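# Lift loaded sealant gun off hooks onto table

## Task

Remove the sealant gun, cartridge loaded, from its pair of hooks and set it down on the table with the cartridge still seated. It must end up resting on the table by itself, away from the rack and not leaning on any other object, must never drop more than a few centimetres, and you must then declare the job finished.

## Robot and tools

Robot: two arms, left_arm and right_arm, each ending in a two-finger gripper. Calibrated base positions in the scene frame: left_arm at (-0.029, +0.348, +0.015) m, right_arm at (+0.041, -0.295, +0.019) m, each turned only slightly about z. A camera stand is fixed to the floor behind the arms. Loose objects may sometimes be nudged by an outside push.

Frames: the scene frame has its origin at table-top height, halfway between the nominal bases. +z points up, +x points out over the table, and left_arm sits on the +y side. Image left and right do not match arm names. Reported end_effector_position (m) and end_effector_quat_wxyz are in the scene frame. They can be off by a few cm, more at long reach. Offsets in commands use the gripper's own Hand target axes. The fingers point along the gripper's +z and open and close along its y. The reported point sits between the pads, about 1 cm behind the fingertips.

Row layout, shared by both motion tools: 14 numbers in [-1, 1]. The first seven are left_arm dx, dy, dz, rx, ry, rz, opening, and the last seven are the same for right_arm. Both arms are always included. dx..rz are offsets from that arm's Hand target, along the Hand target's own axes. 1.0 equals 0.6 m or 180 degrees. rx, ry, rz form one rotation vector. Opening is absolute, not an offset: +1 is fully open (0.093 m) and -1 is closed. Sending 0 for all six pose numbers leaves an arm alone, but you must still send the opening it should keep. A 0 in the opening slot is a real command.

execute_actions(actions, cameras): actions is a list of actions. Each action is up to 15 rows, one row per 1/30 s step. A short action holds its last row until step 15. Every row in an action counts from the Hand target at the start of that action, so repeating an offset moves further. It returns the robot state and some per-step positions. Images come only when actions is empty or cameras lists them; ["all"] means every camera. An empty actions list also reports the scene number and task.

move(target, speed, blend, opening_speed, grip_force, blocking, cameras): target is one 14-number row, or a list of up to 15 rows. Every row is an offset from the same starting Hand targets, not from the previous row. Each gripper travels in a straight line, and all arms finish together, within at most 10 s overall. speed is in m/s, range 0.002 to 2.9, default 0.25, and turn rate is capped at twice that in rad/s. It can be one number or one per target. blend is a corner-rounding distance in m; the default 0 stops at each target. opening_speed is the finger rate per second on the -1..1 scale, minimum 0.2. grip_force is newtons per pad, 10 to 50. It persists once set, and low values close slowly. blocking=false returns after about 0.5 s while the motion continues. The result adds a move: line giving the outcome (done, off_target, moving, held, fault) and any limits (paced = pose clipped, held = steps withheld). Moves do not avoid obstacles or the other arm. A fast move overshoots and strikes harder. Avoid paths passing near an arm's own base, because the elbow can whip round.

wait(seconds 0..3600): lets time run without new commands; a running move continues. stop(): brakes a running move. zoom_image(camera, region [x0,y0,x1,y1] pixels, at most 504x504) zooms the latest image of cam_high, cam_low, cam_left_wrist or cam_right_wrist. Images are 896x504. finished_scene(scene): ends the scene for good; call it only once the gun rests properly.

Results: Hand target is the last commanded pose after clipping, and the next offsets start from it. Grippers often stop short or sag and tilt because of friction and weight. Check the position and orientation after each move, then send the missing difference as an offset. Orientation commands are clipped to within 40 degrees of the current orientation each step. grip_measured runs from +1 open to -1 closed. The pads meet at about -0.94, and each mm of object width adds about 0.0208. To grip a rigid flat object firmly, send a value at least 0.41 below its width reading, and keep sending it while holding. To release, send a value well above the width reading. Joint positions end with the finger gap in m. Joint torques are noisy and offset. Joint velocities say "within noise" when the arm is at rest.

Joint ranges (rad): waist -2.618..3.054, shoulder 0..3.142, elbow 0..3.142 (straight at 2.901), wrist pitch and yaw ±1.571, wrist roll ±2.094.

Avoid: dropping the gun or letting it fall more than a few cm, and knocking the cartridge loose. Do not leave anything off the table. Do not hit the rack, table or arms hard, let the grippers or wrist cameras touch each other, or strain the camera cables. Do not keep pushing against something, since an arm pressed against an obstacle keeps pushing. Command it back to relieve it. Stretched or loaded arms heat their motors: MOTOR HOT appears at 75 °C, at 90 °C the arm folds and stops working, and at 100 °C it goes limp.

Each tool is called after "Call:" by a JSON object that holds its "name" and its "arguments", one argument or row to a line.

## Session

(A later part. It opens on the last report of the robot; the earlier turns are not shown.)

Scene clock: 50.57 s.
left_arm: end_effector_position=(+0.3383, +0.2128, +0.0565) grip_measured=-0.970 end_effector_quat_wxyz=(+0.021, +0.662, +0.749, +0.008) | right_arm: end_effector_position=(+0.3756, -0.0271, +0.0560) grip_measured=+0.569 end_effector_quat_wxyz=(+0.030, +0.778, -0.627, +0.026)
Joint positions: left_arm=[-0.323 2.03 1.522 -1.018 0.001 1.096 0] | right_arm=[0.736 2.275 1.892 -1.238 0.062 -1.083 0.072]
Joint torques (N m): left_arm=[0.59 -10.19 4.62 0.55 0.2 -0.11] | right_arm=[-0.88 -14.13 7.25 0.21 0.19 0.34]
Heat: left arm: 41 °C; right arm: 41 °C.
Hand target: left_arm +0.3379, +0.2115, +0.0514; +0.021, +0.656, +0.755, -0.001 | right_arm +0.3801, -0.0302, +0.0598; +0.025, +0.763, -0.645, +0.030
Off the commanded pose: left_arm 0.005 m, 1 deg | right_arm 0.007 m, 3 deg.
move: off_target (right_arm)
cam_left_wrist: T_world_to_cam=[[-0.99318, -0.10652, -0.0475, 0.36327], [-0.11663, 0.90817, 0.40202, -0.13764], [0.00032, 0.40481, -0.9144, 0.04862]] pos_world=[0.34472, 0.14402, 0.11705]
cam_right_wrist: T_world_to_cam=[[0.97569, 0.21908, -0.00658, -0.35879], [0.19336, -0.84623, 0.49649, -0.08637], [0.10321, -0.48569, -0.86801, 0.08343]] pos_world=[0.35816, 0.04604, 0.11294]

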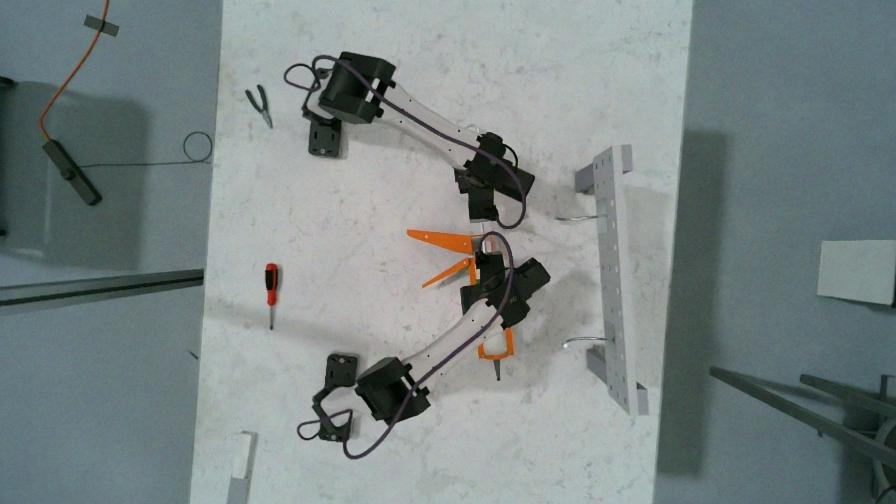

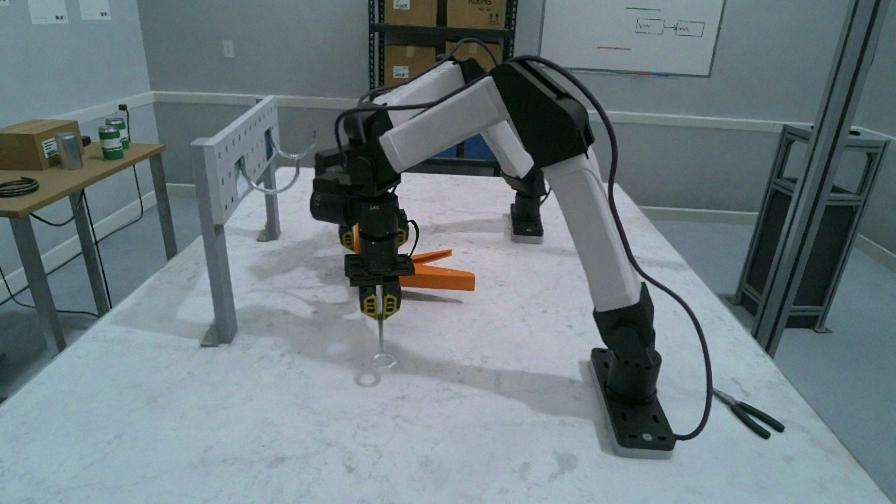

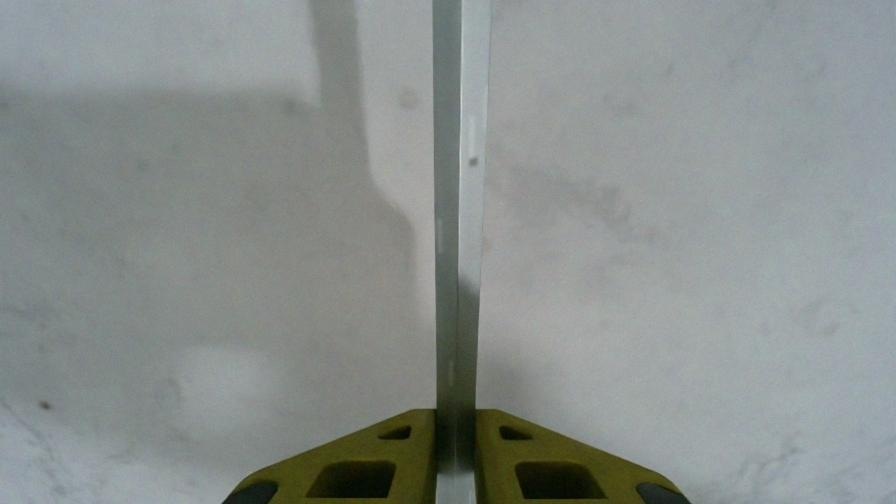

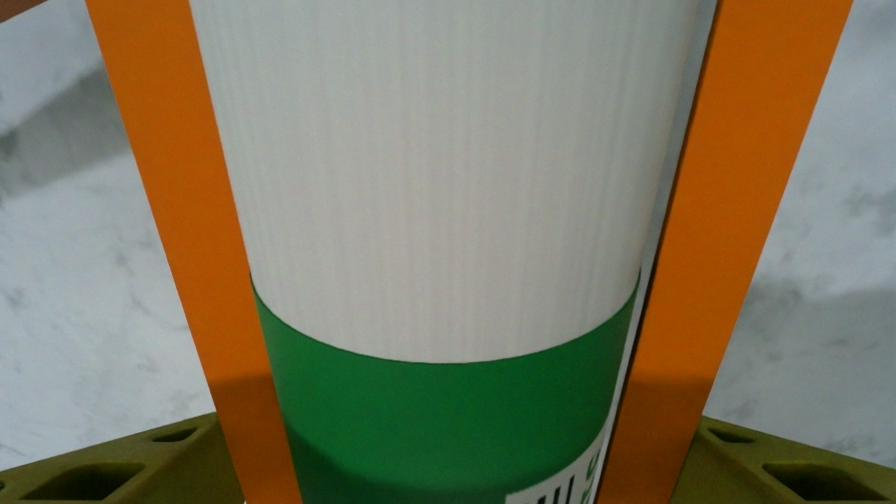

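Call:
{"name": "move", "arguments": {
  "target": [
    [0, 0, 0, 0, 0, 0, -0.2, 0, 0, 0, 0, 0, 0, 0.2],
    [-0.0067, 0.0053, -0.1994, 0, 0, 0, -0.2, 0, 0, 0, 0, 0, 0, 0.2]
  ],
  "speed": 0.2,
  "opening_speed": 1.0,
  "cameras": ["all"]
}}

Scene clock: 53.90 s.
left_arm: end_effector_position=(+0.3350, +0.2140, +0.1574) grip_measured=-0.202 end_effector_quat_wxyz=(+0.001, +0.660, +0.751, +0.000) | right_arm: end_effector_position=(+0.3786, -0.0276, +0.0539) grip_measured=+0.569 end_effector_quat_wxyz=(+0.028, +0.772, -0.634, +0.029)
Joint positions: left_arm=[-0.323 2.03 1.927 -1.465 0.001 1.09 0.036] | right_arm=[0.732 2.279 1.89 -1.226 0.067 -1.068 0.072]
Joint torques (N m): left_arm=[0.59 -12.71 8.01 0.28 0.2 -0.04] | right_arm=[-0.5 -14.52 7.38 0.1 0.14 0.18]
Heat: left arm: 41 °C; right arm: 43 °C.
Hand target: left_arm +0.3380, +0.2113, +0.1712; +0.021, +0.656, +0.754, -0.001 | right_arm +0.3801, -0.0301, +0.0598; +0.025, +0.763, -0.645, +0.030
Off the commanded pose: left_arm 0.014 m, 2 deg | right_arm 0.007 m, 2 deg.
move: off_target (left_arm)
cam_left_wrist: T_world_to_cam=[[-0.9936, -0.11254, -0.00956, 0.3603], [-0.10615, 0.90155, 0.41946, -0.18455], [-0.03859, 0.41779, -0.90772, 0.1496]] pos_world=[0.34418, 0.14443, 0.21665]
cam_right_wrist: T_world_to_cam=[[0.97957, 0.20107, 0.00211, -0.36415], [0.17337, -0.84985, 0.4977, -0.07901], [0.10186, -0.48717, -0.86735, 0.08145]] pos_world=[0.36212, 0.04575, 0.11073]

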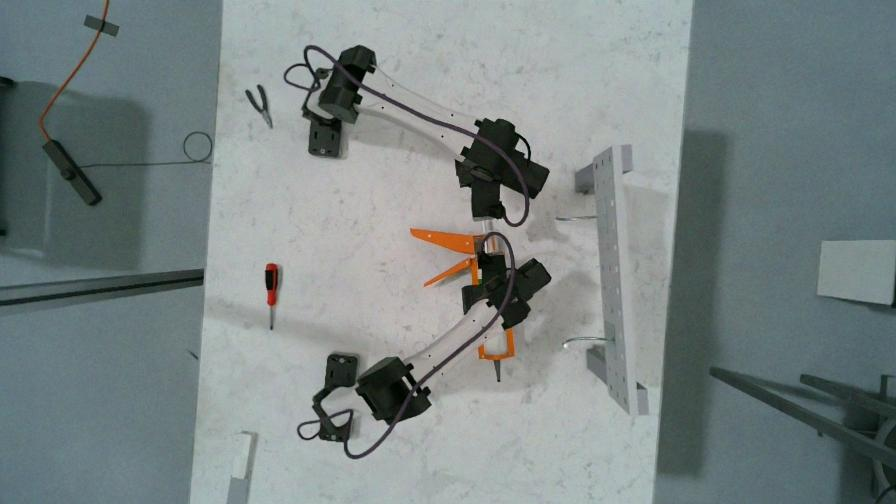

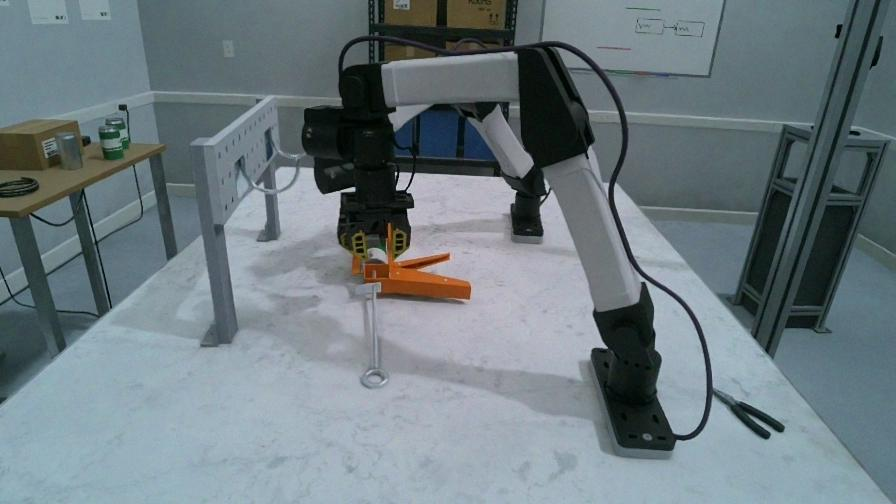

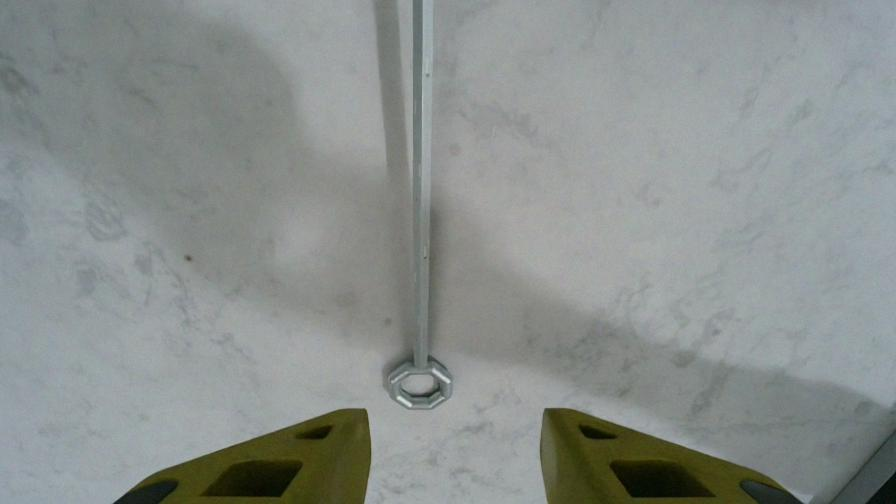

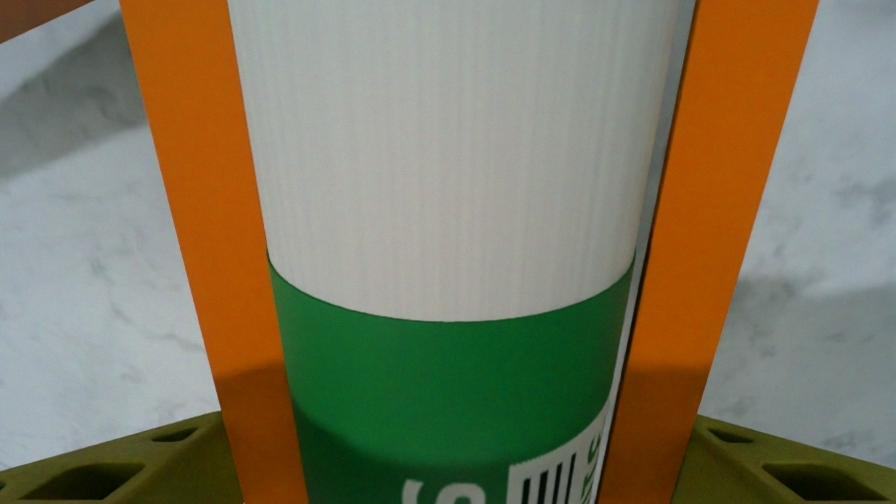

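Call:
{"name": "move", "arguments": {
  "target": [0, 0, 0, 0, 0, 0, -0.2, -0.0026, 0, 0.0332, 0, -0.0145, 0, 0.2],
  "speed": 0.05,
  "cameras": ["cam_low", "cam_right_wrist", "cam_left_wrist"]
}}

Scene clock: 55.20 s.
left_arm: end_effector_position=(+0.3348, +0.2141, +0.1574) grip_measured=-0.202 end_effector_quat_wxyz=(+0.001, +0.660, +0.751, +0.000) | right_arm: end_effector_position=(+0.3769, -0.0302, +0.0357) grip_measured=+0.569 end_effector_quat_wxyz=(+0.023, +0.767, -0.641, +0.012)
Joint positions: left_arm=[-0.323 2.03 1.927 -1.466 0.001 1.09 0.036] | right_arm=[0.717 2.279 1.817 -1.151 0.032 -1.068 0.072]
Joint torques (N m): left_arm=[0.59 -12.7 8.03 0.28 0.2 -0.05] | right_arm=[-0.43 -15.1 5.42 0.45 0.07 0]
Heat: left arm: 41 °C; right arm: 44 °C.
Hand target: left_arm +0.3380, +0.2113, +0.1711; +0.021, +0.656, +0.754, -0.001 | right_arm +0.3800, -0.0301, +0.0398; +0.011, +0.764, -0.645, +0.012
Off the commanded pose: left_arm 0.014 m, 2 deg | right_arm 0.005 m, 2 deg.
move: done
cam_left_wrist: T_world_to_cam=[[-0.99361, -0.11256, -0.00884, 0.36005], [-0.10585, 0.9014, 0.41985, -0.18473], [-0.03929, 0.41811, -0.90755, 0.14975]] pos_world=[0.34408, 0.14443, 0.21665]
cam_right_wrist: T_world_to_cam=[[0.98275, 0.18453, -0.01214, -0.36313], [0.16847, -0.86625, 0.47035, -0.06949], [0.07627, -0.46428, -0.8824, 0.07541]] pos_world=[0.36283, 0.04182, 0.09482]
Images, in order (width x height): cam_low 896x504, cam_left_wrist 896x504, cam_right_wrist 896x504.

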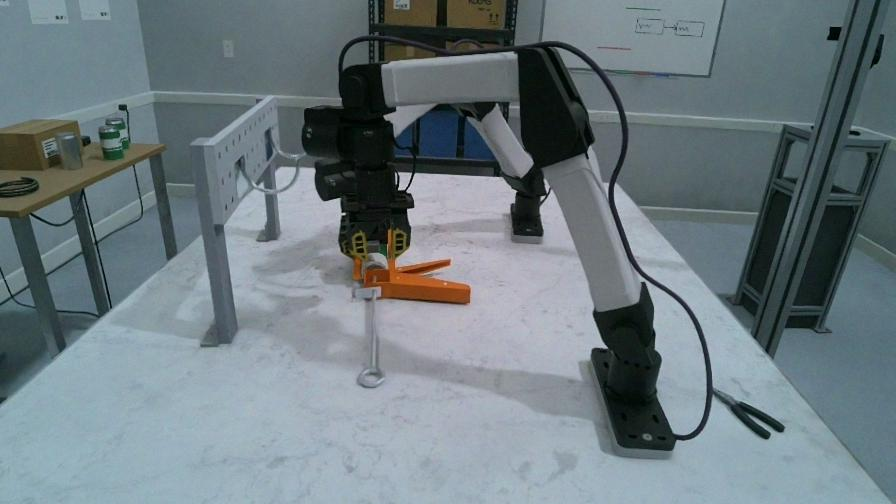

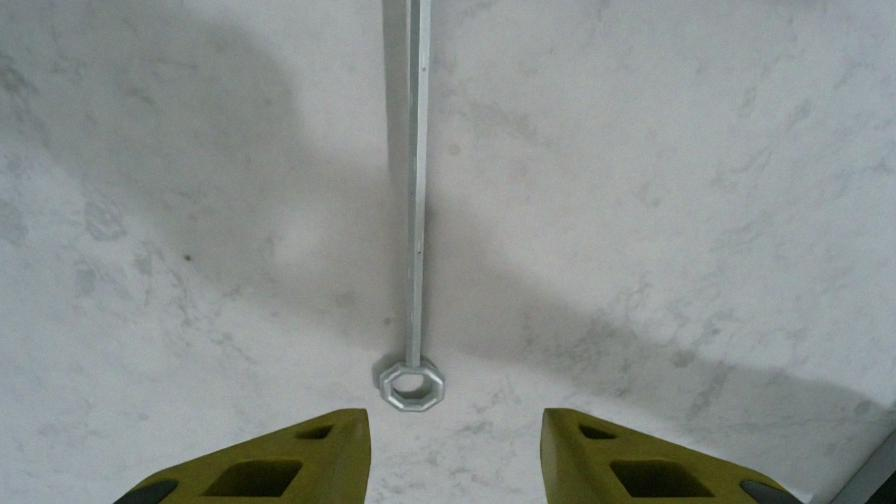

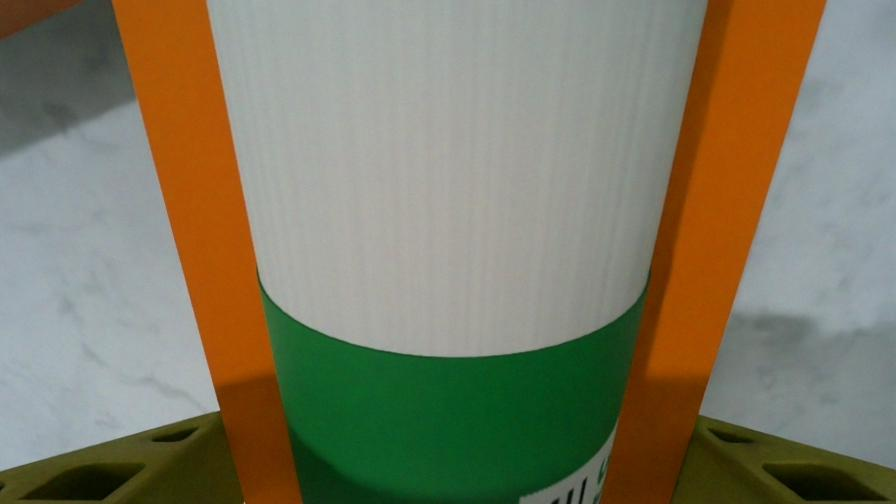

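Call:
{"name": "move", "arguments": {
  "target": [0, 0, 0, 0, 0, 0, -0.2, -0.0010, 0, 0.0133, 0, 0, 0, 0.2],
  "speed": 0.05,
  "cameras": ["cam_low", "cam_high", "cam_right_wrist"]
}}

Call:
{"name": "zoom_image", "arguments": {
  "camera": "cam_low",
  "region": [320, 220, 490, 400]
}}

Scene clock: 55.83 s.
left_arm: end_effector_position=(+0.3348, +0.2141, +0.1574) grip_measured=-0.202 end_effector_quat_wxyz=(+0.001, +0.660, +0.751, +0.000) | right_arm: end_effector_position=(+0.3765, -0.0302, +0.0327) grip_measured=+0.569 end_effector_quat_wxyz=(+0.022, +0.767, -0.641, +0.011)
Joint positions: left_arm=[-0.323 2.03 1.927 -1.466 0.001 1.09 0.036] | right_arm=[0.717 2.278 1.805 -1.137 0.031 -1.068 0.072]
Joint torques (N m): left_arm=[0.58 -12.68 8.05 0.27 0.2 -0.05] | right_arm=[-0.38 -14.37 4.9 0.6 0.08 0.01]
Heat: left arm: 41 °C; right arm: 44 °C.
Hand target: left_arm +0.3380, +0.2113, +0.1711; +0.021, +0.656, +0.754, -0.001 | right_arm +0.3800, -0.0297, +0.0319; +0.011, +0.764, -0.645, +0.012
Off the commanded pose: left_arm 0.014 m, 2 deg | right_arm 0.004 m, 1 deg.
move: done
cam_right_wrist: T_world_to_cam=[[0.98277, 0.18449, -0.01122, -0.36284], [0.16817, -0.86739, 0.46835, -0.06786], [0.07667, -0.46217, -0.88347, 0.07278]] pos_world=[0.36243, 0.04172, 0.09201]
Images, in order (width x height): cam_high 896x504, cam_low 896x504, cam_right_wrist 896x504.

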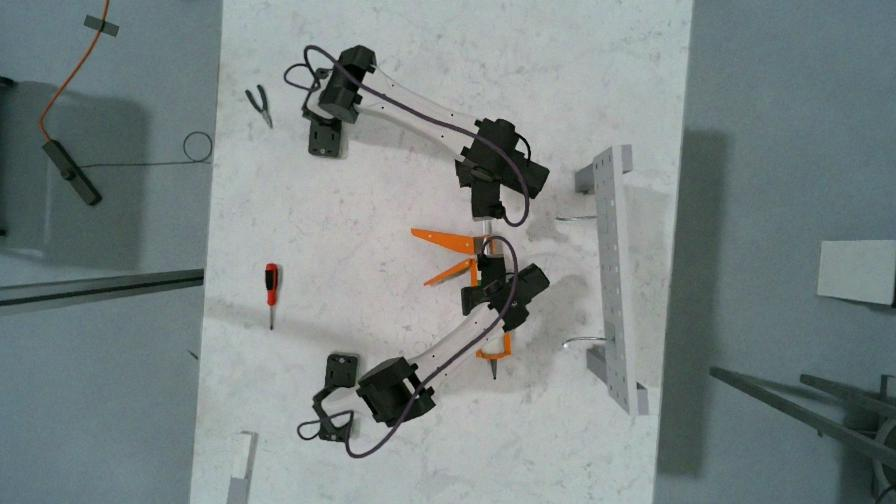

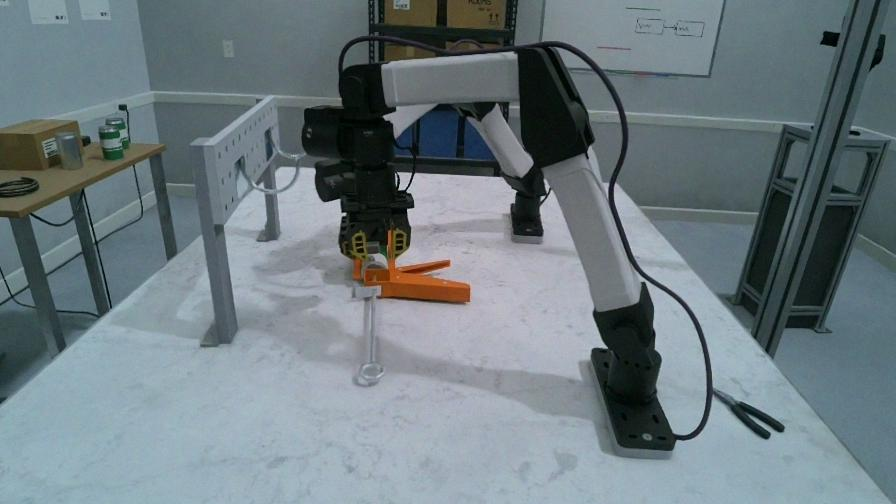

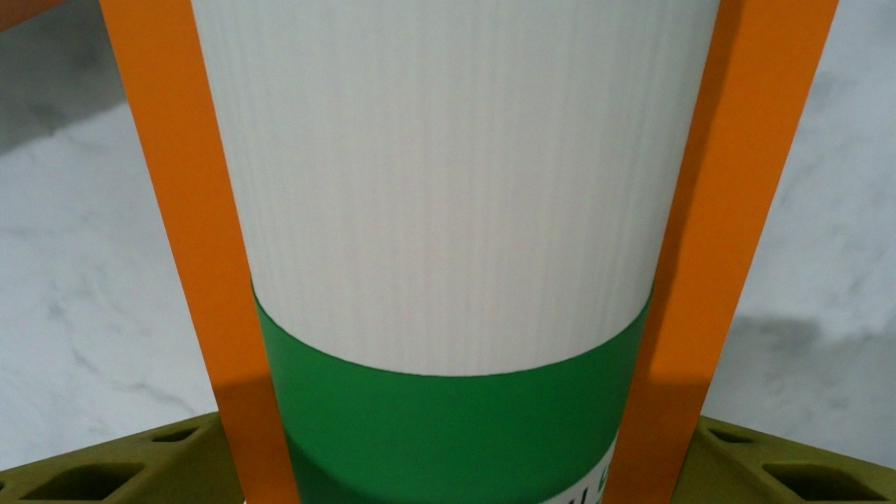

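Scaled by 2.800 from the camera's image (finer frame: 1280x720).

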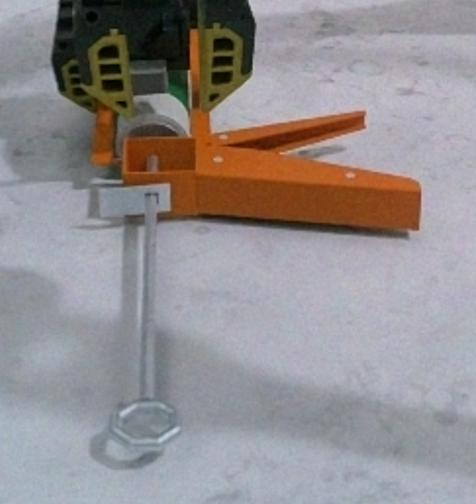

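Call:
{"name": "move", "arguments": {
  "target": [0, 0, 0, 0, 0, 0, -0.2, 0, 0, 0, 0, 0, 0, 1],
  "opening_speed": 0.8,
  "cameras": ["cam_low", "cam_right_wrist"]
}}

Call:
{"name": "zoom_image", "arguments": {
  "camera": "cam_low",
  "region": [320, 220, 490, 400]
}}

Scene clock: 57.60 s.
left_arm: end_effector_position=(+0.3348, +0.2141, +0.1574) grip_measured=-0.202 end_effector_quat_wxyz=(+0.001, +0.660, +0.751, +0.000) | right_arm: end_effector_position=(+0.3787, -0.0287, +0.0305) grip_measured=+1.000 end_effector_quat_wxyz=(+0.016, +0.767, -0.641, +0.013)
Joint positions: left_arm=[-0.323 2.03 1.927 -1.466 0.001 1.09 0.036] | right_arm=[0.717 2.278 1.796 -1.115 0.032 -1.068 0.093]
Joint torques (N m): left_arm=[0.57 -12.71 8.01 0.27 0.21 -0.04] | right_arm=[-0.38 -14.35 5.7 0.39 0.07 0.01]
Heat: left arm: 42 °C; right arm: 45 °C.
Hand target: left_arm +0.3380, +0.2113, +0.1711; +0.021, +0.656, +0.754, -0.001 | right_arm +0.3800, -0.0297, +0.0319; +0.011, +0.764, -0.645, +0.012
Off the commanded pose: left_arm 0.014 m, 2 deg | right_arm 0.002 m, 1 deg.
move: done
cam_right_wrist: T_world_to_cam=[[0.98282, 0.18458, 0.00112, -0.36564], [0.16303, -0.87089, 0.46365, -0.06395], [0.08656, -0.4555, -0.88602, 0.06786]] pos_world=[0.36391, 0.0427, 0.09019]

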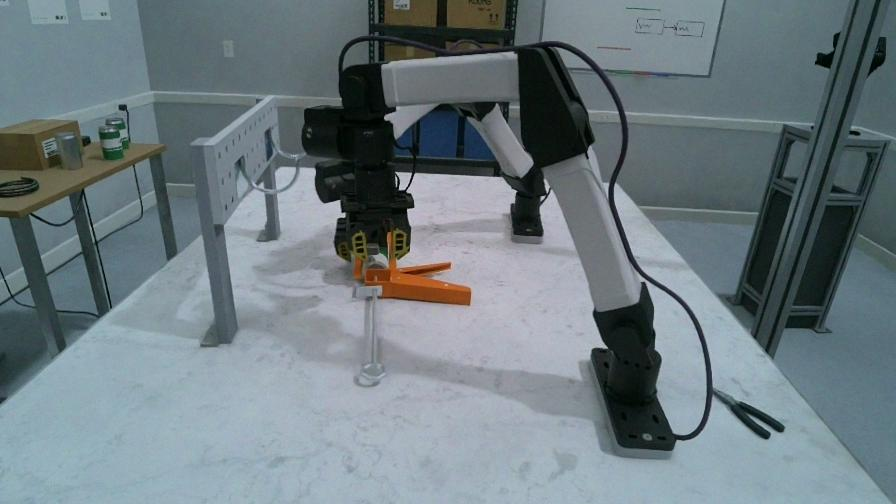

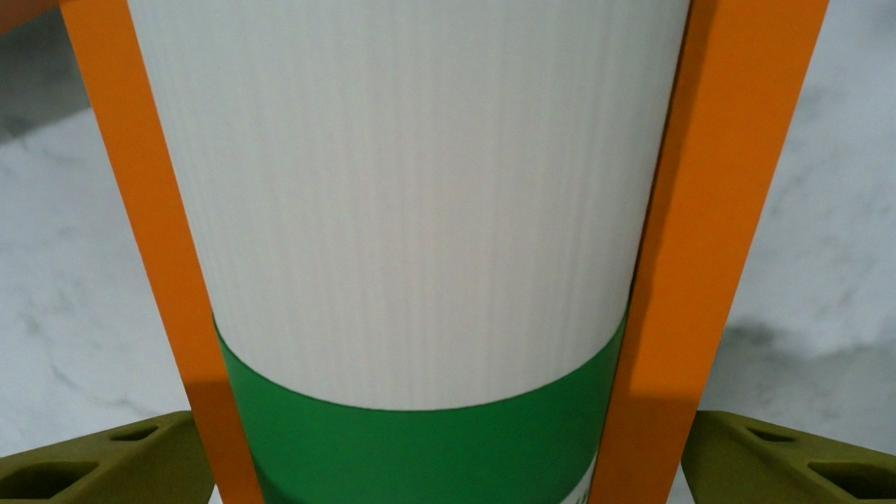

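Scaled by 2.800 from the camera's image (finer frame: 1280x720).

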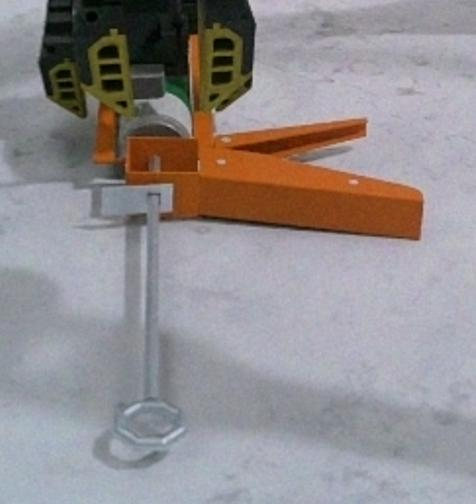

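Call:
{"name": "move", "arguments": {
  "target": [
    [0, 0, 0, 0, 0, 0, -0.2, 0, 0, -0.06, 0, 0, 0, 1],
    [0, 0, 0, 0, 0, 0, -0.2, 0, 0, -0.25, 0, 0, 0, 1]
  ],
  "speed": [0.08, 0.2],
  "blend": 0.01,
  "cameras": ["all"]
}}

Call:
{"name": "zoom_image", "arguments": {
  "camera": "cam_low",
  "region": [320, 220, 490, 400]
}}

Scene clock: 59.70 s.
left_arm: end_effector_position=(+0.3348, +0.2141, +0.1574) grip_measured=-0.202 end_effector_quat_wxyz=(+0.001, +0.660, +0.751, +0.000) | right_arm: end_effector_position=(+0.3806, -0.0272, +0.1664) grip_measured=+1.000 end_effector_quat_wxyz=(-0.018, +0.766, -0.642, +0.020)
Joint positions: left_arm=[-0.323 2.03 1.927 -1.466 0.001 1.09 0.036] | right_arm=[0.717 2.214 2.234 -1.548 0.032 -1.066 0.093]
Joint torques (N m): left_arm=[0.58 -12.68 8.03 0.27 0.21 -0.04] | right_arm=[0.61 -15.13 8.76 0.33 0.08 0.07]
Heat: left arm: 42 °C; right arm: 45 °C.
Hand target: left_arm +0.3380, +0.2113, +0.1711; +0.021, +0.656, +0.754, -0.001 | right_arm +0.3792, -0.0250, +0.1817; +0.011, +0.764, -0.645, +0.012
Off the commanded pose: left_arm 0.014 m, 2 deg | right_arm 0.016 m, 3 deg.
joint sent to its limit (right arm) — joint 4 (wrist pitch), lower limit. The joint targets are off in orientation, not in position.
move: off_target (right_arm)
cam_left_wrist: T_world_to_cam=[[-0.99361, -0.11256, -0.00884, 0.36005], [-0.10585, 0.9014, 0.41985, -0.18473], [-0.03929, 0.41811, -0.90755, 0.14975]] pos_world=[0.34408, 0.14443, 0.21665]
cam_right_wrist: T_world_to_cam=[[0.98143, 0.18166, 0.06153, -0.37759], [0.13766, -0.89056, 0.43353, -0.11182], [0.13356, -0.41701, -0.89904, 0.17414]] pos_world=[0.36272, 0.04163, 0.22827]

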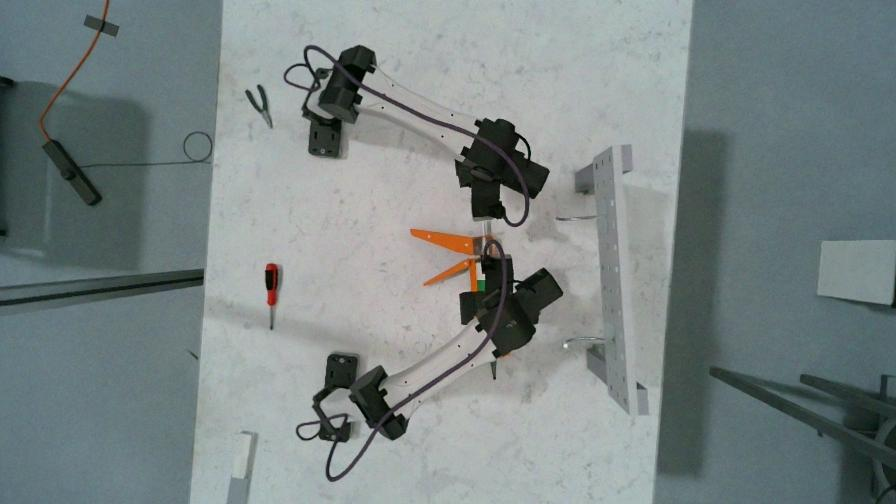

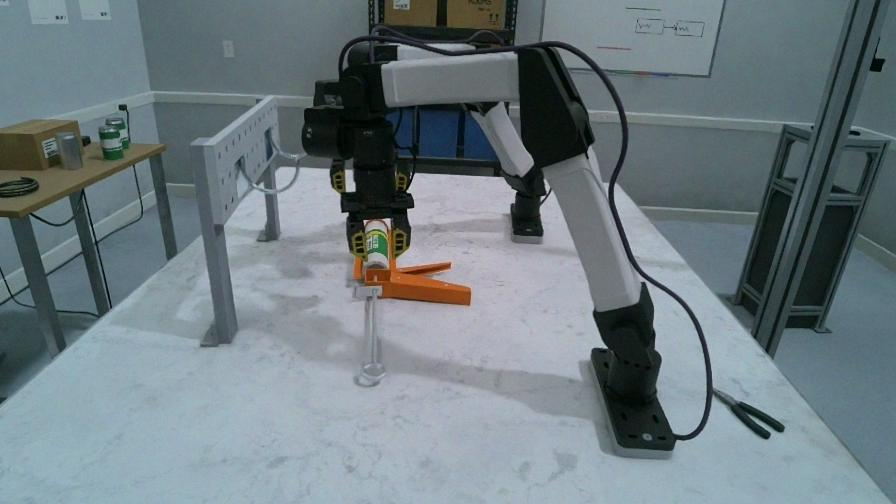

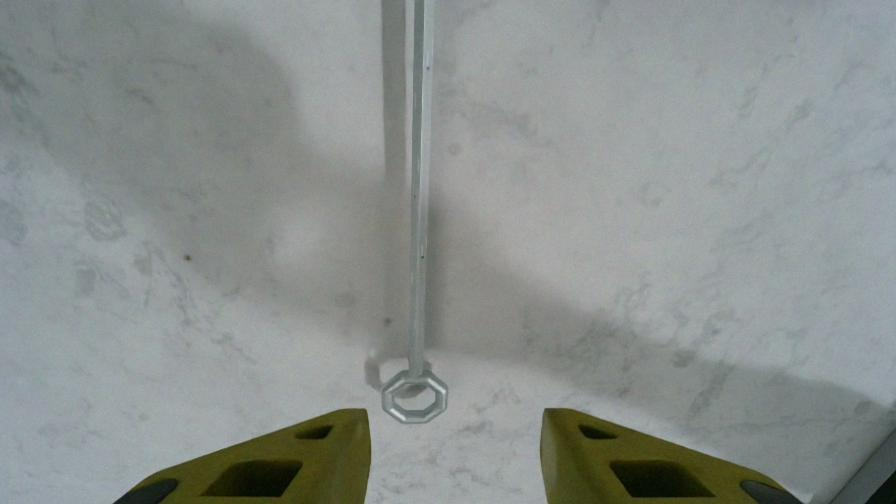

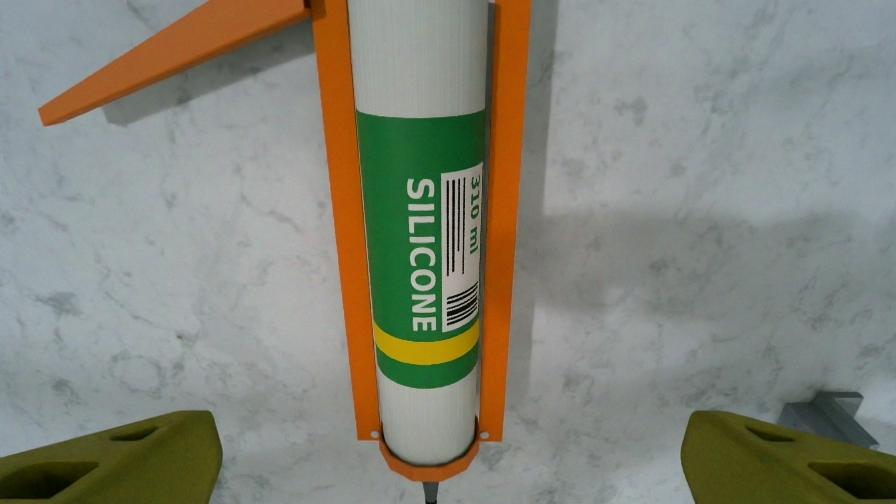

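Scaled by 2.800 from the camera's image (finer frame: 1280x720).

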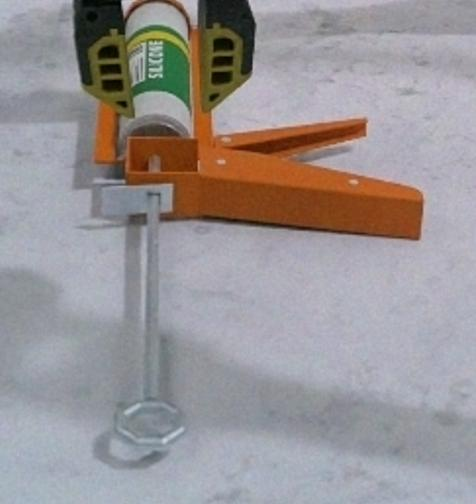

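Call:
{"name": "finished_scene", "arguments": {
  "scene": 1
}}

The scene is finished: the task was done.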